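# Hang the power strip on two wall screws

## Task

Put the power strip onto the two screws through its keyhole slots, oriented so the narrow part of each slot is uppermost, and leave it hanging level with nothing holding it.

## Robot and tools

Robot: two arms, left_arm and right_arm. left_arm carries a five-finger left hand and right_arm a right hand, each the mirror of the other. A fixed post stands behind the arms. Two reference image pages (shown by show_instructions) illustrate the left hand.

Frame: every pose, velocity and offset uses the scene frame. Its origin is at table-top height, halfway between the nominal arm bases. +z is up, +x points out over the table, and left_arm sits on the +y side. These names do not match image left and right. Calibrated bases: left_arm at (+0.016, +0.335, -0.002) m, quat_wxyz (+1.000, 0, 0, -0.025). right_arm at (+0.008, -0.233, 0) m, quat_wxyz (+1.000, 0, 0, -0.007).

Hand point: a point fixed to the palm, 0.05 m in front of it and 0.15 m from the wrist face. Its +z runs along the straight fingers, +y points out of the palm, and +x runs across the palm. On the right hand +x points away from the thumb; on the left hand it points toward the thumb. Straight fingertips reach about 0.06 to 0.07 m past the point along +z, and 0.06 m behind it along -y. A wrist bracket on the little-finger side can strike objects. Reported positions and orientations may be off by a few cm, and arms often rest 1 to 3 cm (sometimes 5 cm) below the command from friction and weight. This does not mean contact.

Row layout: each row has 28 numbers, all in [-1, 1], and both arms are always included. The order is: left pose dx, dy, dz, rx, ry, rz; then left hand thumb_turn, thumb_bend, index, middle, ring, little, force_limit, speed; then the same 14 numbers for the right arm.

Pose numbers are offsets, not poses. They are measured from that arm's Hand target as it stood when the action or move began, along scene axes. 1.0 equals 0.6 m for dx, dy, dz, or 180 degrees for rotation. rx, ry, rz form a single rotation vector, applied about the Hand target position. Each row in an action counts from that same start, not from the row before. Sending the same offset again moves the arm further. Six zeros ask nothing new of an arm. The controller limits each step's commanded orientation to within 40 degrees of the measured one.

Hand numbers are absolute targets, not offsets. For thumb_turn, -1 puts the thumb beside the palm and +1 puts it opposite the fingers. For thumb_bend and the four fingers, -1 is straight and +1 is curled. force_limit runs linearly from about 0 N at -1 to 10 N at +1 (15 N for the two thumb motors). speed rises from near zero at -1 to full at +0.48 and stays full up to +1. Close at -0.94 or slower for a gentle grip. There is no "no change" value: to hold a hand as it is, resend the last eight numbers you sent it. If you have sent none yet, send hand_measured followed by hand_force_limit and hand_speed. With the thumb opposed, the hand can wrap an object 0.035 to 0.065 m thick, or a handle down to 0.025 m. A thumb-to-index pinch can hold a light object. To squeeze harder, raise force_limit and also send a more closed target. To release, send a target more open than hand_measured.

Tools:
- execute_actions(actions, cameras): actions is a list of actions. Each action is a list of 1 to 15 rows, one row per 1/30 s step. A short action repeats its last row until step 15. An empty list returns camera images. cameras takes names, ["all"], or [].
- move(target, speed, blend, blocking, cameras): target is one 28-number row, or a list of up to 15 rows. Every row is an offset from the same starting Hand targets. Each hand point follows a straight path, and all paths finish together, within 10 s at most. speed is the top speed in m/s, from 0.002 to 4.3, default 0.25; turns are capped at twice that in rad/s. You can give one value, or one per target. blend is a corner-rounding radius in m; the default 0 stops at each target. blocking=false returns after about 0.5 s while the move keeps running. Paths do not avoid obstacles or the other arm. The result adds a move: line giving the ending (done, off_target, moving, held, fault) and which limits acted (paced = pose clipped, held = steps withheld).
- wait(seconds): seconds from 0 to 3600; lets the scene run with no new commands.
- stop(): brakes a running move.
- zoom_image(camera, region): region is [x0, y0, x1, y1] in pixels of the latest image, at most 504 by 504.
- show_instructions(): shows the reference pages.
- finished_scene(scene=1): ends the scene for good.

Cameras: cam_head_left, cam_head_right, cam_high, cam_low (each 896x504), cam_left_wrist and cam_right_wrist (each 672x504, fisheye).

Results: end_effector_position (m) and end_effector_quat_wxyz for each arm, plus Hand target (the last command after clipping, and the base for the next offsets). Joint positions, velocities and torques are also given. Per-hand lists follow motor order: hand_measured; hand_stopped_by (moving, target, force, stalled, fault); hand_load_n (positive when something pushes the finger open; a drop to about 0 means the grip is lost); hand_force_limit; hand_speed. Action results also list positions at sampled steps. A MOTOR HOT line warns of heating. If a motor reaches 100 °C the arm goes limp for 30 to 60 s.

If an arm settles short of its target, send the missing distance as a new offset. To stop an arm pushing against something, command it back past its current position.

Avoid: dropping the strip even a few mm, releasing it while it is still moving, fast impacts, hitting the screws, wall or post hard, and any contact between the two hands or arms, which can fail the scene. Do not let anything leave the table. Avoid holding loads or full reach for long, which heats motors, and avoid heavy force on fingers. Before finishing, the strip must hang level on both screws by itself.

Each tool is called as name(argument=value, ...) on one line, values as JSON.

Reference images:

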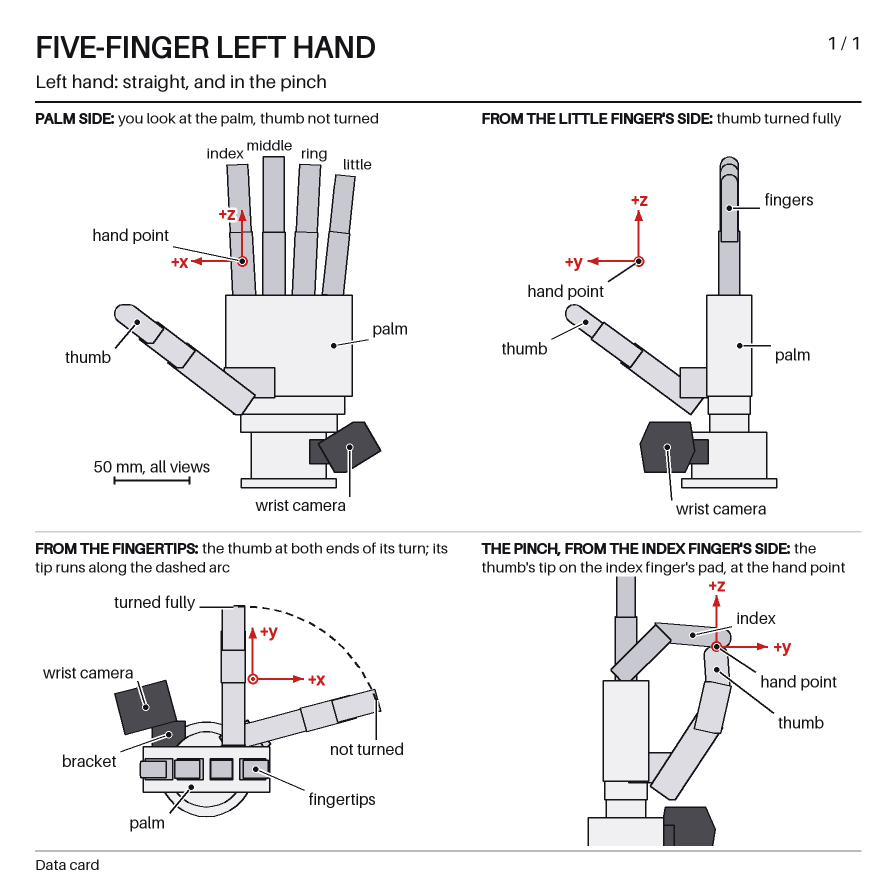

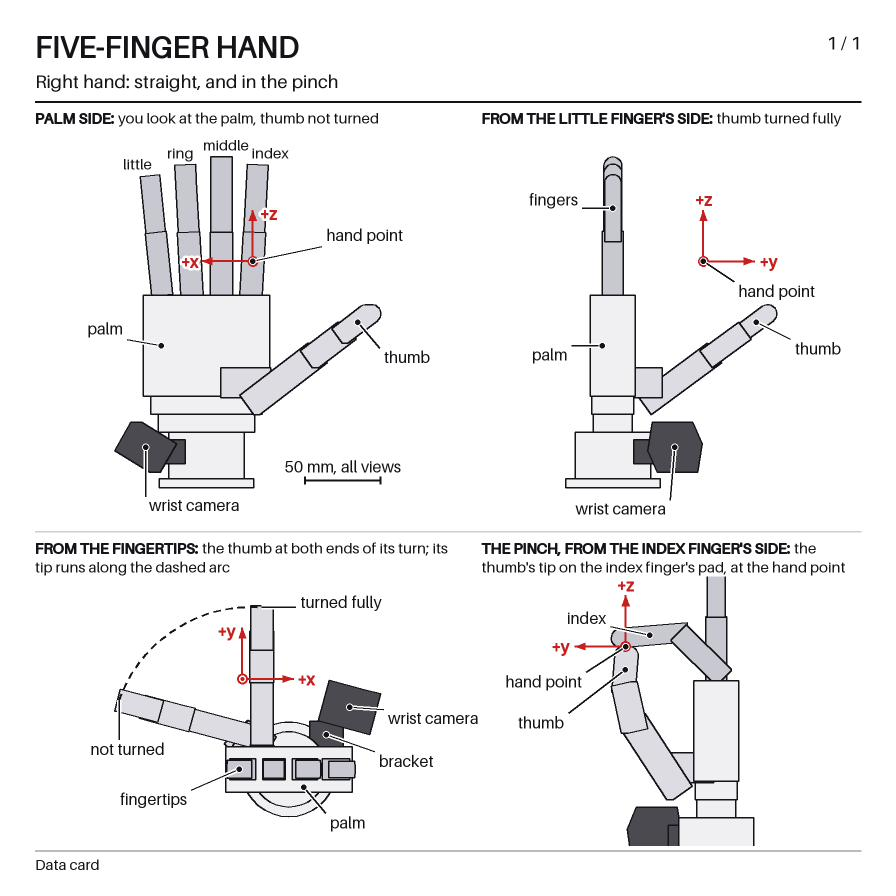

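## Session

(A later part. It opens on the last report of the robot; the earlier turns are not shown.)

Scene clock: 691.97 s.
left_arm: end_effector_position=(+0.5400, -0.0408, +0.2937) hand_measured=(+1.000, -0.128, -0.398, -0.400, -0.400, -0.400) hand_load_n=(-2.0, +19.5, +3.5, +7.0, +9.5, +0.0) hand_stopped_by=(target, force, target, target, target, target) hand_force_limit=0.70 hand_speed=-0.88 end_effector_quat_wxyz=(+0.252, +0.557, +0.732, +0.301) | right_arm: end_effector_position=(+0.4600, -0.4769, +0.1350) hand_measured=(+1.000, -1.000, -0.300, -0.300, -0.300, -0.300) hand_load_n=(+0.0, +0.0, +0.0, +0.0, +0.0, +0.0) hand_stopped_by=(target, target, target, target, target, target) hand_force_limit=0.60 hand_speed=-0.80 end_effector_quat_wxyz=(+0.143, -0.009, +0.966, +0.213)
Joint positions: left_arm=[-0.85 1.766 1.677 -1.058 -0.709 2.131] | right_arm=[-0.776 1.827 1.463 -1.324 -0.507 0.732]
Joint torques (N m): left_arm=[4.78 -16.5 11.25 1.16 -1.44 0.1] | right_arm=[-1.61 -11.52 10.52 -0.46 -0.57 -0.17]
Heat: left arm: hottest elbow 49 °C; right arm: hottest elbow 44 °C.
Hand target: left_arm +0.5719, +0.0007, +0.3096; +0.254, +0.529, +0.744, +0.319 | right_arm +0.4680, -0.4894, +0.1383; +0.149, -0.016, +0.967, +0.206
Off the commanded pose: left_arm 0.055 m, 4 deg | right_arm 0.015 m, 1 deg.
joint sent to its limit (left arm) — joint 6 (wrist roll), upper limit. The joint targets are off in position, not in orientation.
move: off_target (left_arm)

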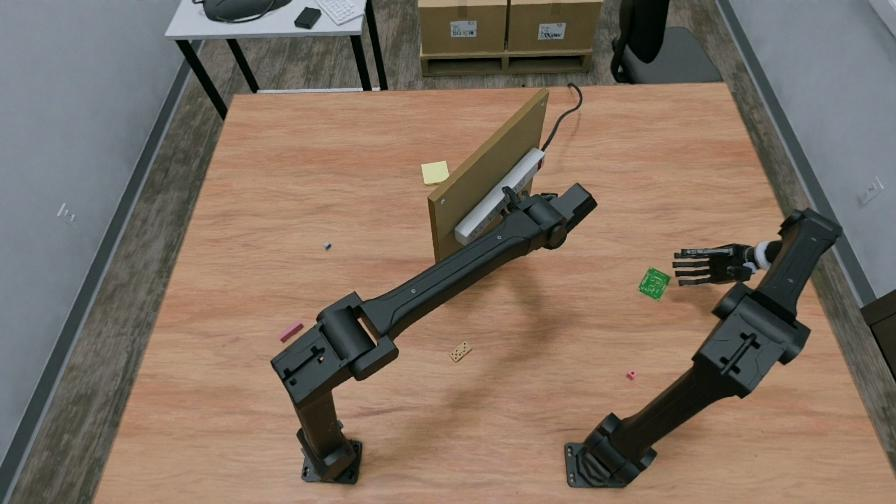

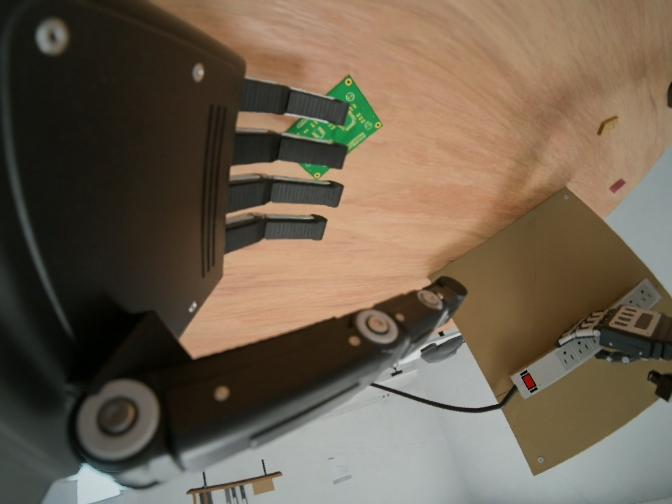

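execute_actions(actions=[], cameras=["cam_left_wrist","cam_head_right","cam_right_wrist"])

zoom_image(camera="cam_left_wrist", region=[150, 0, 500, 350])

zoom_image(camera="cam_right_wrist", region=[540, 270, 672, 402])

zoom_image(camera="cam_head_right", region=[440, 130, 580, 270])

Scene clock: 694.27 s.
left_arm: end_effector_position=(+0.5400, -0.0408, +0.2937) hand_measured=(+1.000, -0.128, -0.398, -0.400, -0.400, -0.400) hand_load_n=(-2.0, +19.0, +4.0, +7.0, +9.5, +0.0) hand_stopped_by=(target, force, target, target, target, target) hand_force_limit=0.70 hand_speed=-0.88 end_effector_quat_wxyz=(+0.252, +0.557, +0.732, +0.301) | right_arm: end_effector_position=(+0.4600, -0.4769, +0.1350) hand_measured=(+1.000, -1.000, -0.300, -0.300, -0.300, -0.300) hand_load_n=(-0.5, -0.5, +0.5, +0.0, +0.0, +0.0) hand_stopped_by=(target, target, target, target, target, target) hand_force_limit=0.60 hand_speed=-0.80 end_effector_quat_wxyz=(+0.143, -0.009, +0.966, +0.213)
Joint positions: left_arm=[-0.85 1.766 1.677 -1.058 -0.709 2.131] | right_arm=[-0.776 1.827 1.463 -1.324 -0.507 0.732]
Joint velocities: within noise
Joint torques (N m): left_arm=[4.72 -16.09 11.26 1.11 -1.43 0.1] | right_arm=[-1.61 -11.52 10.5 -0.44 -0.56 -0.18]
Heat: left arm: hottest elbow 49 °C; right arm: hottest elbow 44 °C.
Hand target: left_arm +0.5719, +0.0007, +0.3096; +0.254, +0.529, +0.744, +0.319 | right_arm +0.4680, -0.4894, +0.1383; +0.149, -0.016, +0.967, +0.206
Off the commanded pose: left_arm 0.055 m, 4 deg | right_arm 0.015 m, 1 deg.
Images, in order (width x height): cam_head_right 896x504, cam_left_wrist 672x504, cam_right_wrist 672x504.

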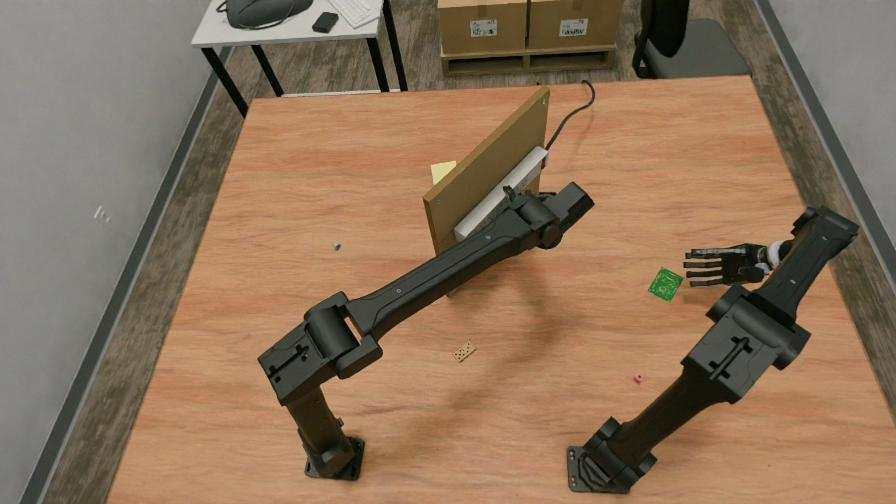

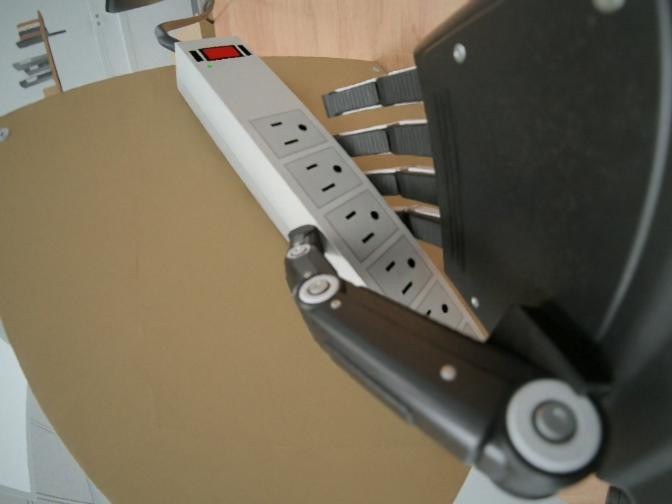

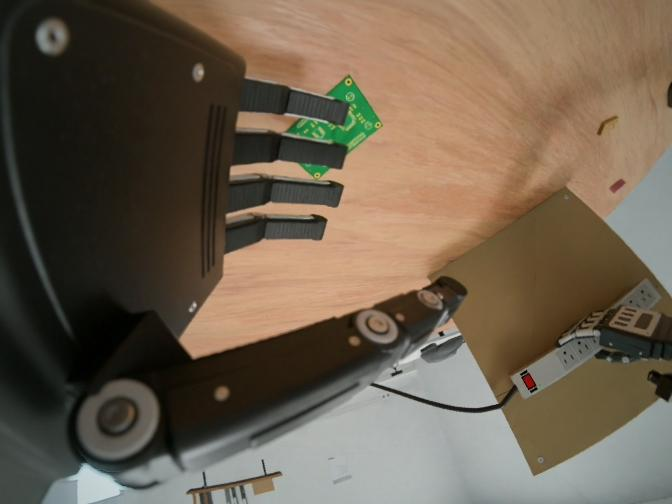

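Scaled by 1.440 from the camera's image (finer frame: 960x720).

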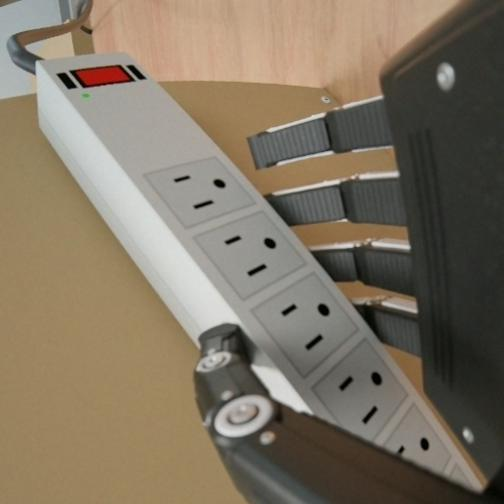

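Scaled by 3.818 from the camera's image (finer frame: 960x720).

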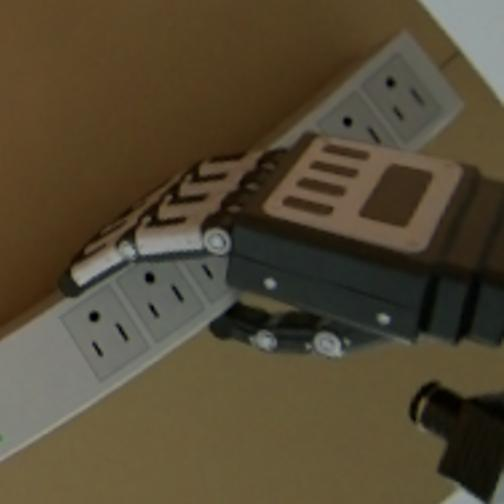

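Scaled by 3.600 from the camera's image (finer frame: 1280x720).

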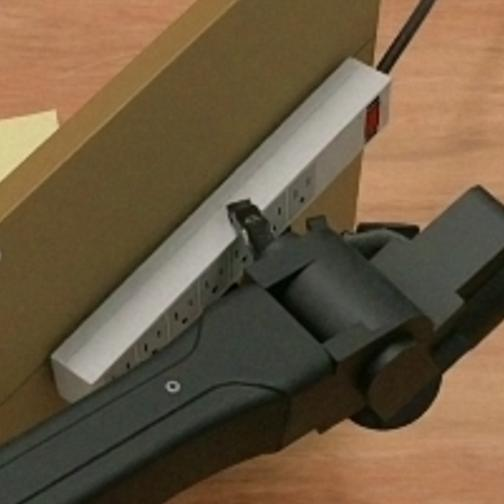

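move(target=[0,0,0,0,0,0,1,0.52,-0.5,-0.4,-0.4,-0.4,0.7,-0.88,0,0,0,0,0,0,1,-1,-0.3,-0.3,-0.3,-0.3,0.6,-0.8], speed=0.03, cameras=["cam_head_left","cam_right_wrist"])

zoom_image(camera="cam_head_left", region=[430, 205, 480, 255])

zoom_image(camera="cam_head_left", region=[505, 125, 555, 175])

Scene clock: 703.80 s.
left_arm: end_effector_position=(+0.5404, -0.0407, +0.2947) hand_measured=(+1.000, -0.128, -0.500, -0.400, -0.400, -0.400) hand_load_n=(+0.0, +14.5, -1.0, +10.0, +10.0, +0.0) hand_stopped_by=(target, force, target, target, target, target) hand_force_limit=0.70 hand_speed=-0.88 end_effector_quat_wxyz=(+0.251, +0.560, +0.730, +0.302) | right_arm: end_effector_position=(+0.4600, -0.4769, +0.1350) hand_measured=(+1.000, -1.000, -0.300, -0.300, -0.300, -0.300) hand_load_n=(+0.0, +0.0, +0.5, +0.0, +0.0, +0.0) hand_stopped_by=(target, target, target, target, target, target) hand_force_limit=0.60 hand_speed=-0.80 end_effector_quat_wxyz=(+0.143, -0.009, +0.966, +0.213)
Joint positions: left_arm=[-0.849 1.764 1.677 -1.058 -0.709 2.139] | right_arm=[-0.776 1.827 1.463 -1.324 -0.507 0.732]
Joint torques (N m): left_arm=[4.78 -16.26 11.28 1.18 -1.45 -0.01] | right_arm=[-1.73 -11.63 10.47 -0.42 -0.56 -0.17]
Heat: left arm: hottest elbow 49 °C; right arm: hottest elbow 44 °C.
Hand target: left_arm +0.5719, +0.0006, +0.3095; +0.254, +0.530, +0.744, +0.319 | right_arm +0.4680, -0.4894, +0.1383; +0.149, -0.016, +0.967, +0.206
Off the commanded pose: left_arm 0.054 m, 4 deg | right_arm 0.015 m, 1 deg.
joint sent to its limit (left arm) — joint 6 (wrist roll), upper limit. The joint targets are off in position, not in orientation.
move: done

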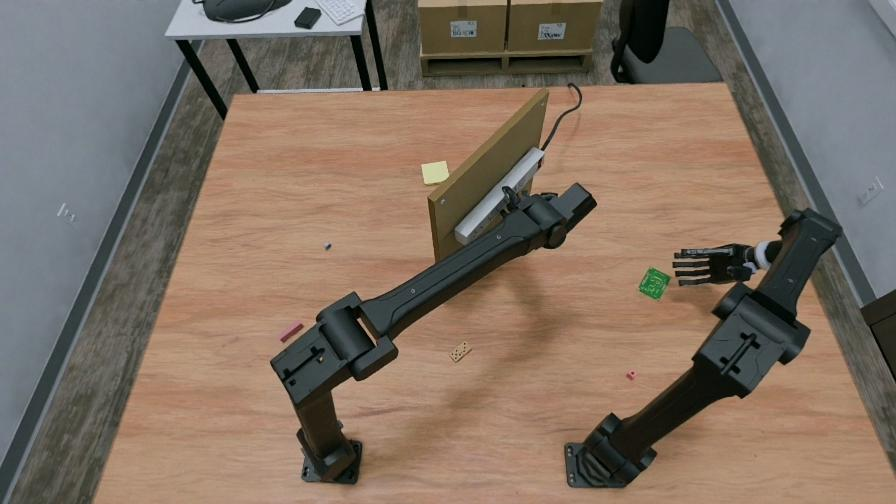

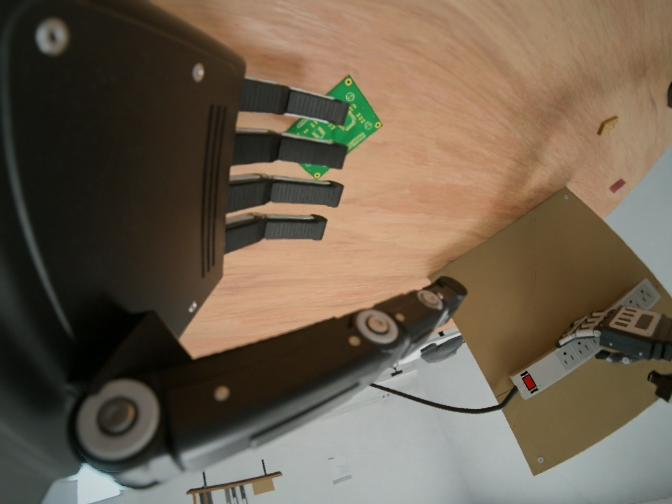

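Scaled by 10.080 from the camera's image (finer frame: 1280x720).

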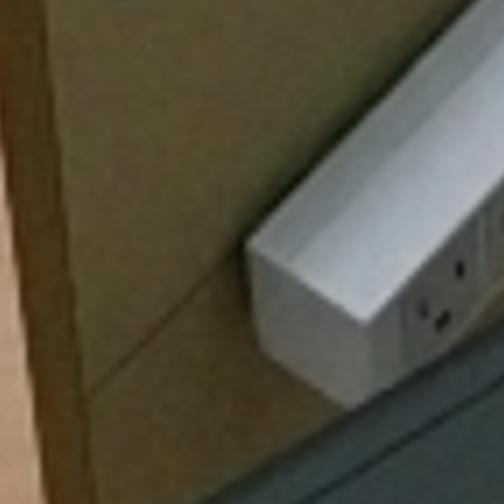

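Scaled by 10.080 from the camera's image (finer frame: 1280x720).

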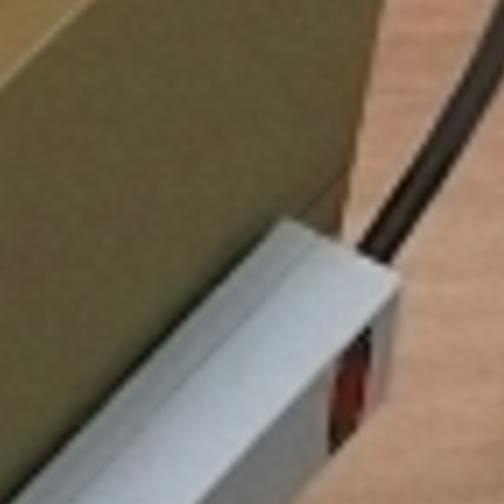

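move(target=[0,0,0,0,0,0,1,0.52,-0.8,-0.4,-0.4,-0.4,0.7,-0.88,0,0,0,0,0,0,1,-1,-0.3,-0.3,-0.3,-0.3,0.6,-0.8], speed=0.03, cameras=["cam_head_left","cam_right_wrist"])

zoom_image(camera="cam_head_left", region=[430, 205, 480, 255])

zoom_image(camera="cam_head_left", region=[505, 125, 555, 175])

zoom_image(camera="cam_right_wrist", region=[490, 350, 560, 420])

zoom_image(camera="cam_right_wrist", region=[602, 260, 672, 330])

Scene clock: 706.73 s.
left_arm: end_effector_position=(+0.5407, -0.0408, +0.2948) hand_measured=(+1.000, -0.128, -0.800, -0.400, -0.400, -0.400) hand_load_n=(-0.5, +12.0, +0.0, +10.5, +11.0, +0.0) hand_stopped_by=(target, force, target, target, target, target) hand_force_limit=0.70 hand_speed=-0.88 end_effector_quat_wxyz=(+0.250, +0.562, +0.728, +0.303) | right_arm: end_effector_position=(+0.4600, -0.4769, +0.1350) hand_measured=(+1.000, -1.000, -0.300, -0.300, -0.300, -0.300) hand_load_n=(+0.0, -0.5, +0.0, +0.0, +0.0, +0.0) hand_stopped_by=(target, target, target, target, target, target) hand_force_limit=0.60 hand_speed=-0.80 end_effector_quat_wxyz=(+0.143, -0.009, +0.966, +0.213)
Joint positions: left_arm=[-0.849 1.764 1.677 -1.058 -0.709 2.144] | right_arm=[-0.776 1.827 1.463 -1.324 -0.507 0.732]
Joint torques (N m): left_arm=[4.6 -16.26 11.34 1.16 -1.47 -0.08] | right_arm=[-1.67 -11.58 10.47 -0.46 -0.57 -0.17]
Heat: left arm: hottest elbow 49 °C; right arm: hottest elbow 44 °C.
Hand target: left_arm +0.5719, +0.0005, +0.3094; +0.254, +0.530, +0.744, +0.319 | right_arm +0.4680, -0.4894, +0.1383; +0.149, -0.016, +0.967, +0.206
Off the commanded pose: left_arm 0.054 m, 5 deg | right_arm 0.015 m, 1 deg.
joint sent to its limit (left arm) — joint 6 (wrist roll), upper limit. The joint targets are off in position, not in orientation.
move: done

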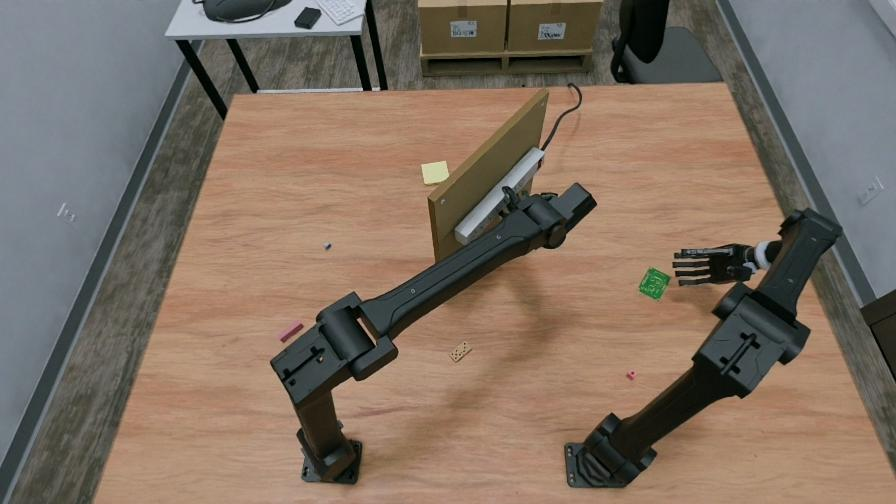

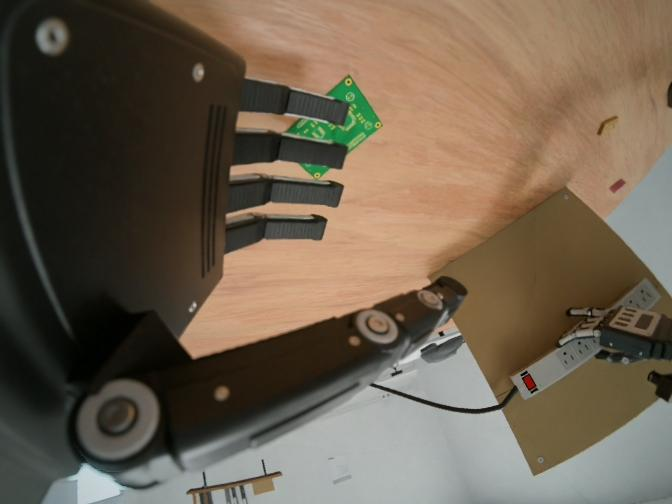

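Scaled by 10.080 from the camera's image (finer frame: 1280x720).

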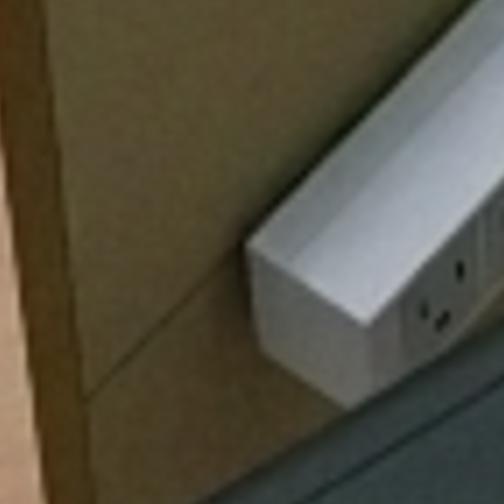

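Scaled by 10.080 from the camera's image (finer frame: 1280x720).

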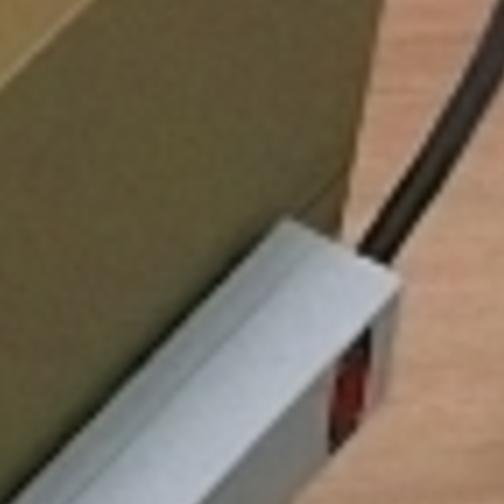

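Scaled by 7.200 from the camera's image (finer frame: 960x720).

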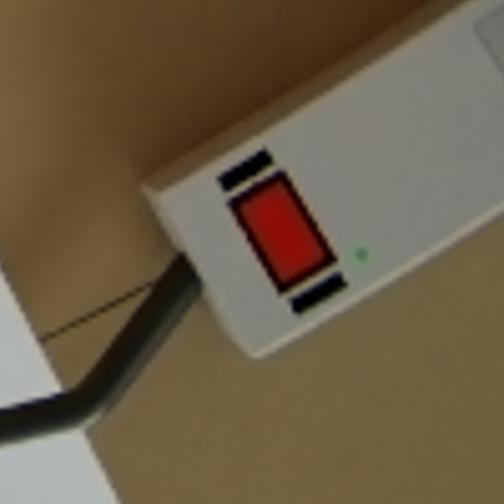

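Scaled by 7.200 from the camera's image (finer frame: 960x720).

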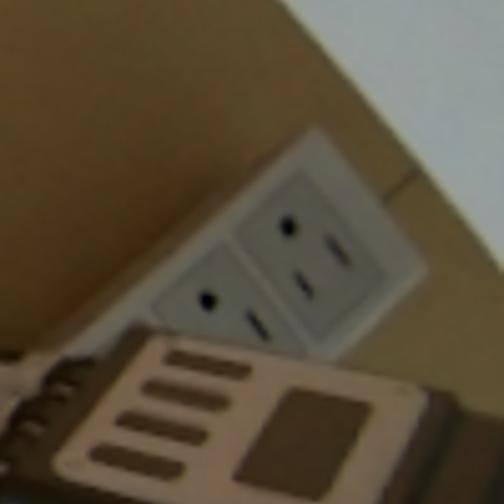

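move(target=[[-0.0250,-0.0296,-0.0100,0,0,0,1,0.52,-0.8,-0.4,-0.4,-0.4,0.7,-0.88,0,0,0,0,0,0,1,-1,-0.3,-0.3,-0.3,-0.3,0.6,-0.8],[-0.0250,-0.0296,-0.0220,0,0,0,1,0.52,-0.8,-0.4,-0.4,-0.4,0.7,-0.88,0,0,0,0,0,0,1,-1,-0.3,-0.3,-0.3,-0.3,0.6,-0.8]], speed=0.02, cameras=["cam_head_left","cam_right_wrist"])

zoom_image(camera="cam_head_left", region=[430, 205, 480, 255])

zoom_image(camera="cam_head_left", region=[505, 125, 555, 175])

zoom_image(camera="cam_right_wrist", region=[490, 350, 560, 420])

zoom_image(camera="cam_right_wrist", region=[602, 260, 672, 330])

Scene clock: 709.50 s.
left_arm: end_effector_position=(+0.5408, -0.0404, +0.2953) hand_measured=(+1.000, -0.128, -0.800, -0.402, -0.400, -0.400) hand_load_n=(-0.5, +12.0, +0.0, +11.0, +11.5, +0.0) hand_stopped_by=(target, force, target, target, target, target) hand_force_limit=0.70 hand_speed=-0.88 end_effector_quat_wxyz=(+0.250, +0.561, +0.728, +0.304) | right_arm: end_effector_position=(+0.4600, -0.4769, +0.1350) hand_measured=(+1.000, -1.000, -0.300, -0.300, -0.300, -0.300) hand_load_n=(+0.0, +0.0, +0.0, +0.0, +0.0, +0.0) hand_stopped_by=(target, target, target, target, target, target) hand_force_limit=0.60 hand_speed=-0.80 end_effector_quat_wxyz=(+0.143, -0.009, +0.966, +0.213)
Joint positions: left_arm=[-0.849 1.764 1.677 -1.058 -0.712 2.144] | right_arm=[-0.776 1.827 1.463 -1.324 -0.507 0.732]
Joint torques (N m): left_arm=[2.55 -15.09 9.91 1.51 -1.77 -0.35] | right_arm=[-1.85 -11.58 10.5 -0.43 -0.56 -0.19]
Heat: left arm: hottest elbow 49 °C; right arm: hottest elbow 44 °C.
Hand target: left_arm +0.5570, -0.0171, +0.2962; +0.254, +0.530, +0.744, +0.319 | right_arm +0.4680, -0.4894, +0.1383; +0.149, -0.016, +0.967, +0.206
Off the commanded pose: left_arm 0.028 m, 4 deg | right_arm 0.015 m, 1 deg.
move: off_target (left_arm)

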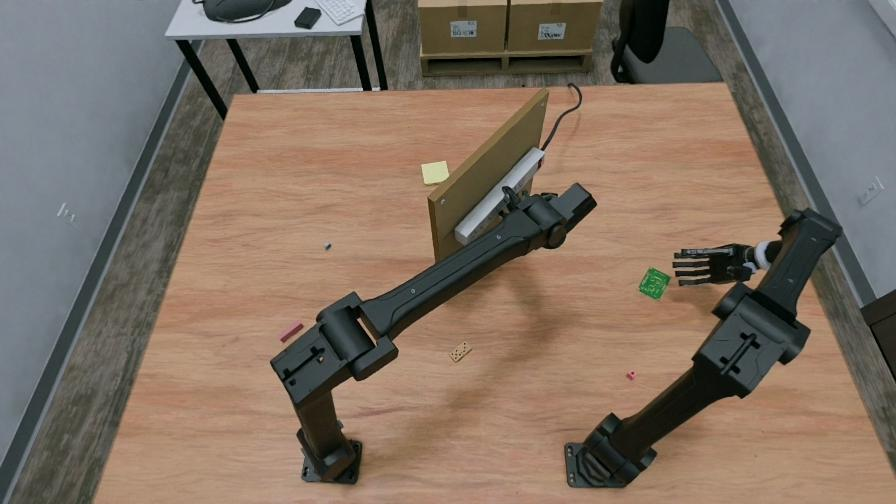

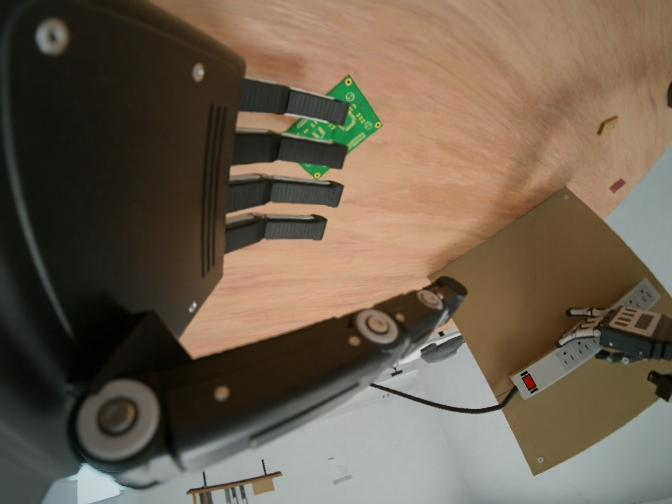

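Scaled by 10.080 from the camera's image (finer frame: 1280x720).

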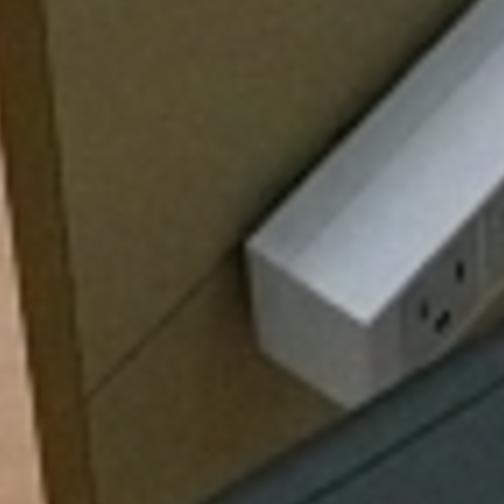

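Scaled by 10.080 from the camera's image (finer frame: 1280x720).

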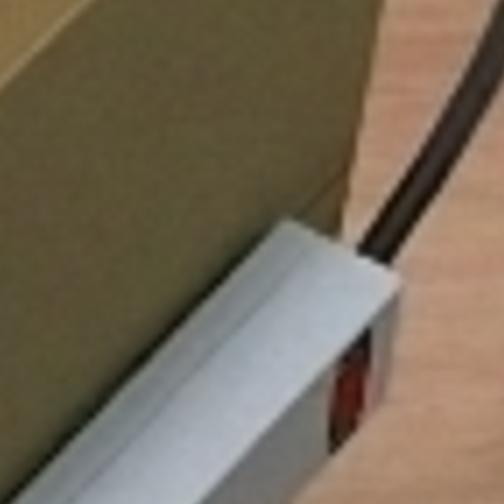

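Scaled by 7.200 from the camera's image (finer frame: 960x720).

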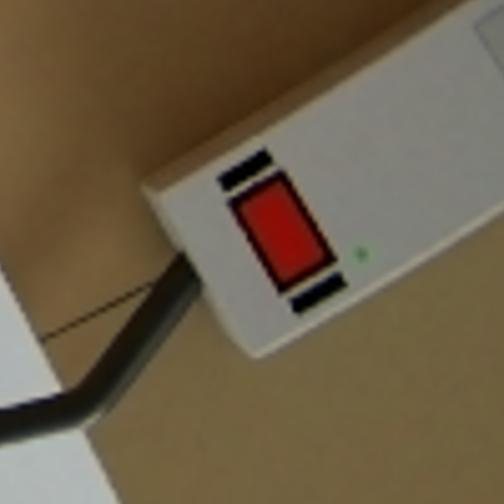

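Scaled by 7.200 from the camera's image (finer frame: 960x720).

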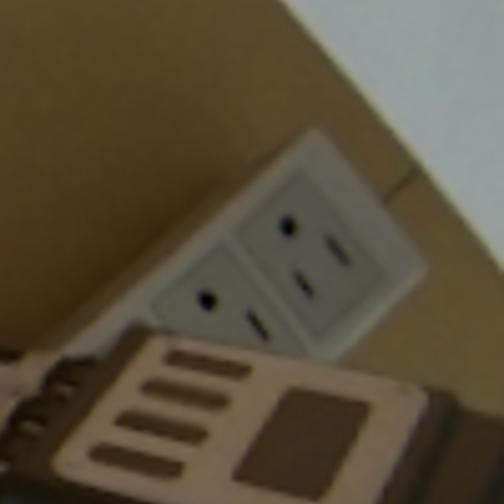

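move(target=[0,0,-0.0170,0,0,0,1,0.52,-0.8,-0.4,-0.4,-0.4,0.7,-0.88,0,0,0,0,0,0,1,-1,-0.3,-0.3,-0.3,-0.3,0.6,-0.8], speed=0.02, cameras=["cam_head_left","cam_right_wrist"])

zoom_image(camera="cam_right_wrist", region=[490, 350, 560, 420])

zoom_image(camera="cam_right_wrist", region=[602, 260, 672, 330])

Scene clock: 710.67 s.
left_arm: end_effector_position=(+0.5402, -0.0407, +0.2932) hand_measured=(+1.000, -0.128, -0.800, -0.402, -0.400, -0.400) hand_load_n=(-3.5, +15.5, +0.0, +8.5, +12.5, +0.0) hand_stopped_by=(target, force, target, target, target, target) hand_force_limit=0.70 hand_speed=-0.88 end_effector_quat_wxyz=(+0.254, +0.558, +0.727, +0.310) | right_arm: end_effector_position=(+0.4600, -0.4769, +0.1350) hand_measured=(+1.000, -1.000, -0.300, -0.300, -0.300, -0.300) hand_load_n=(+0.0, +0.0, +0.0, +0.0, +0.0, +0.0) hand_stopped_by=(target, target, target, target, target, target) hand_force_limit=0.60 hand_speed=-0.80 end_effector_quat_wxyz=(+0.143, -0.009, +0.966, +0.213)
Joint positions: left_arm=[-0.852 1.764 1.663 -1.039 -0.727 2.144] | right_arm=[-0.776 1.827 1.463 -1.324 -0.507 0.732]
Joint torques (N m): left_arm=[2.32 -15.21 9.16 1.8 -1.31 -0.37] | right_arm=[-1.49 -11.52 10.45 -0.44 -0.57 -0.19]
Heat: left arm: hottest elbow 49 °C; right arm: hottest elbow 44 °C.
Hand target: left_arm +0.5569, -0.0171, +0.2861; +0.254, +0.530, +0.744, +0.320 | right_arm +0.4680, -0.4894, +0.1383; +0.149, -0.016, +0.967, +0.206
Off the commanded pose: left_arm 0.030 m, 4 deg | right_arm 0.015 m, 1 deg.
move: off_target (left_arm)

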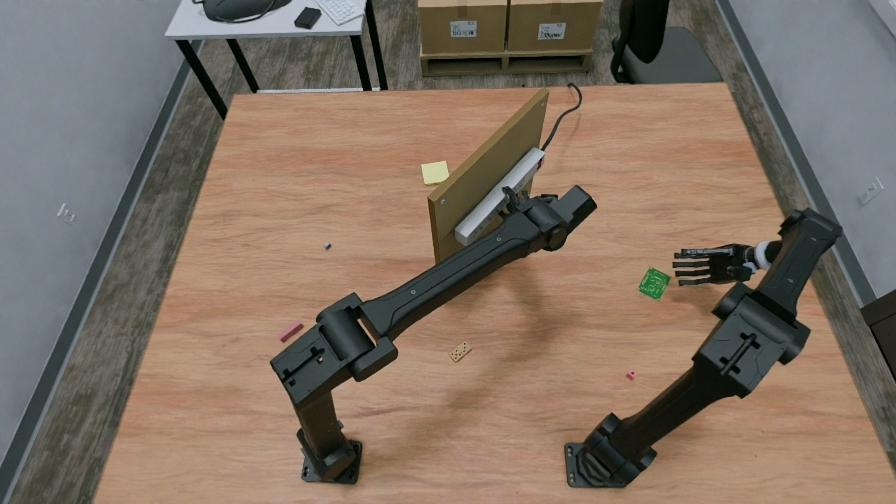

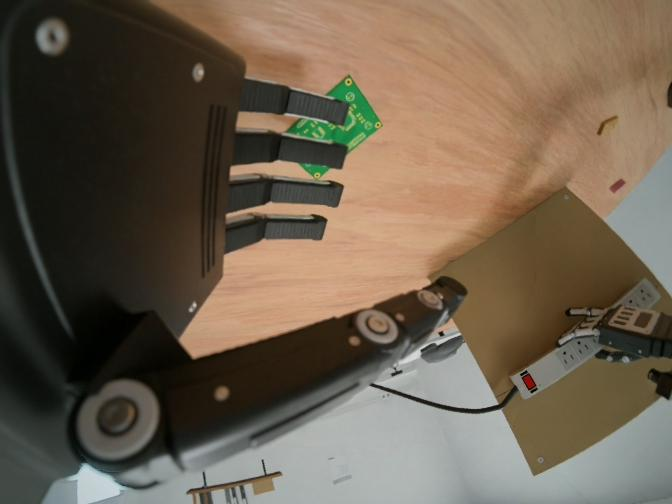

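Scaled by 7.200 from the camera's image (finer frame: 960x720).

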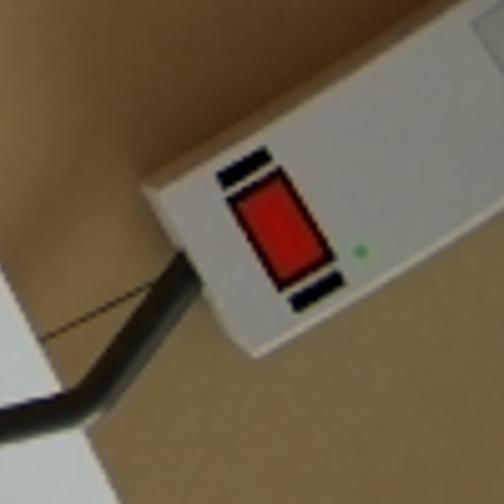

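Scaled by 7.200 from the camera's image (finer frame: 960x720).

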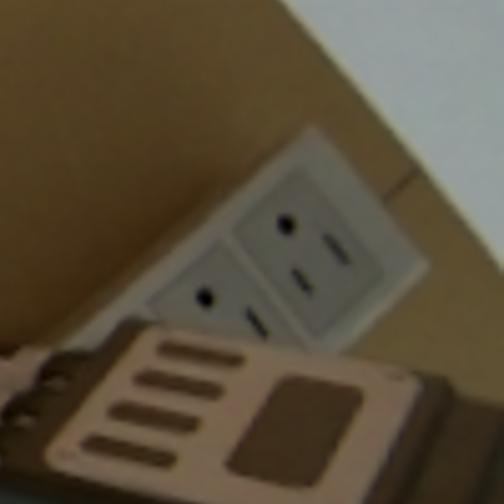

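execute_actions(actions=[], cameras=["cam_head_left","cam_right_wrist"])

zoom_image(camera="cam_head_left", region=[432, 218, 472, 258])

zoom_image(camera="cam_head_left", region=[515, 135, 555, 175])

zoom_image(camera="cam_right_wrist", region=[500, 350, 540, 390])

Scene clock: 712.63 s.
left_arm: end_effector_position=(+0.5402, -0.0407, +0.2932) hand_measured=(+1.000, -0.128, -0.800, -0.402, -0.400, -0.400) hand_load_n=(-3.0, +15.5, +0.5, +9.0, +12.5, +0.0) hand_stopped_by=(target, force, target, target, target, target) hand_force_limit=0.70 hand_speed=-0.88 end_effector_quat_wxyz=(+0.254, +0.558, +0.727, +0.310) | right_arm: end_effector_position=(+0.4600, -0.4769, +0.1350) hand_measured=(+1.000, -1.000, -0.300, -0.300, -0.300, -0.300) hand_load_n=(+0.0, +0.0, +0.0, +0.0, +0.0, +0.0) hand_stopped_by=(target, target, target, target, target, target) hand_force_limit=0.60 hand_speed=-0.80 end_effector_quat_wxyz=(+0.143, -0.009, +0.966, +0.213)
Joint positions: left_arm=[-0.852 1.764 1.663 -1.039 -0.727 2.144] | right_arm=[-0.776 1.827 1.463 -1.324 -0.507 0.732]
Joint velocities: within noise
Joint torques (N m): left_arm=[2.61 -14.86 9.18 1.78 -1.29 -0.35] | right_arm=[-1.73 -11.69 10.45 -0.44 -0.57 -0.17]
Heat: left arm: hottest elbow 49 °C; right arm: hottest elbow 44 °C.
Hand target: left_arm +0.5569, -0.0171, +0.2861; +0.254, +0.530, +0.744, +0.320 | right_arm +0.4680, -0.4894, +0.1383; +0.149, -0.016, +0.967, +0.206
Off the commanded pose: left_arm 0.030 m, 4 deg | right_arm 0.015 m, 1 deg.
Images, in order (width x height): cam_head_left 896x504, cam_right_wrist 672x504.

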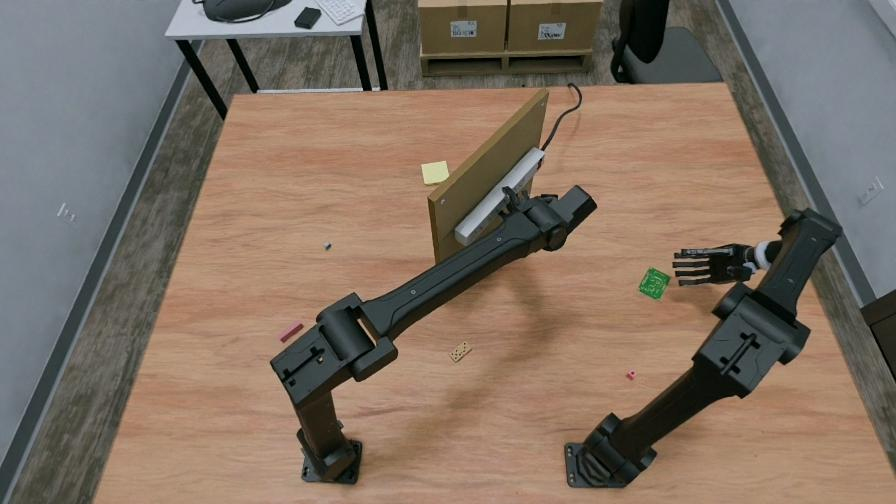

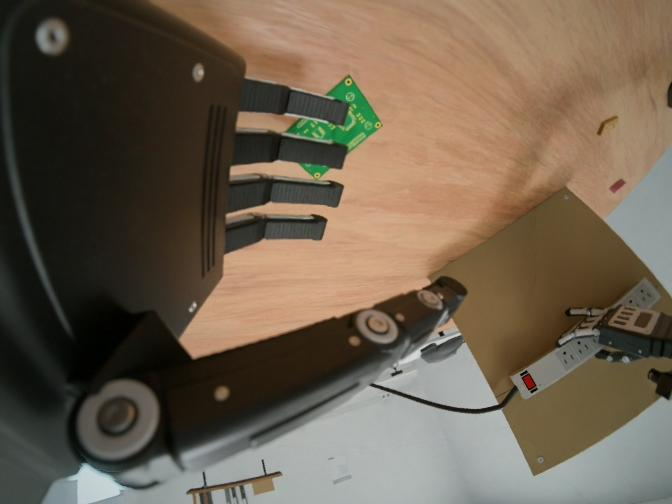

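Scaled by 12.600 from the camera's image (finer frame: 1280x720).

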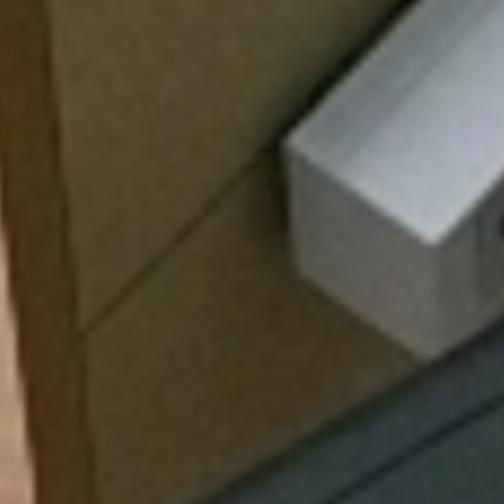

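Scaled by 12.600 from the camera's image (finer frame: 1280x720).

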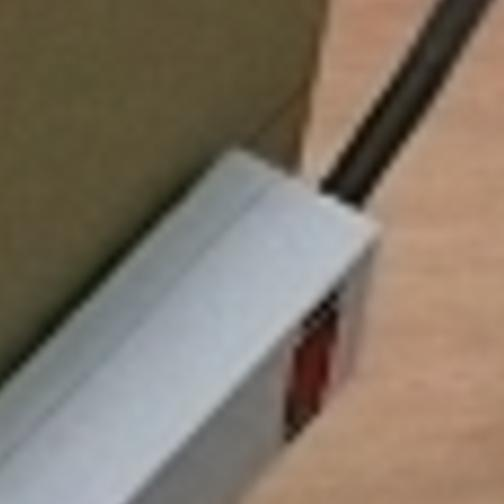

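Scaled by 12.600 from the camera's image (finer frame: 960x720).

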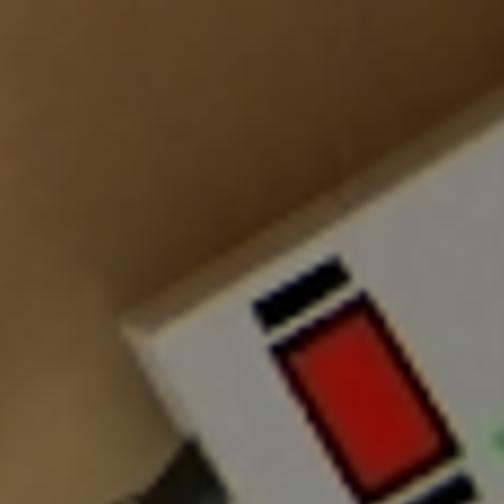

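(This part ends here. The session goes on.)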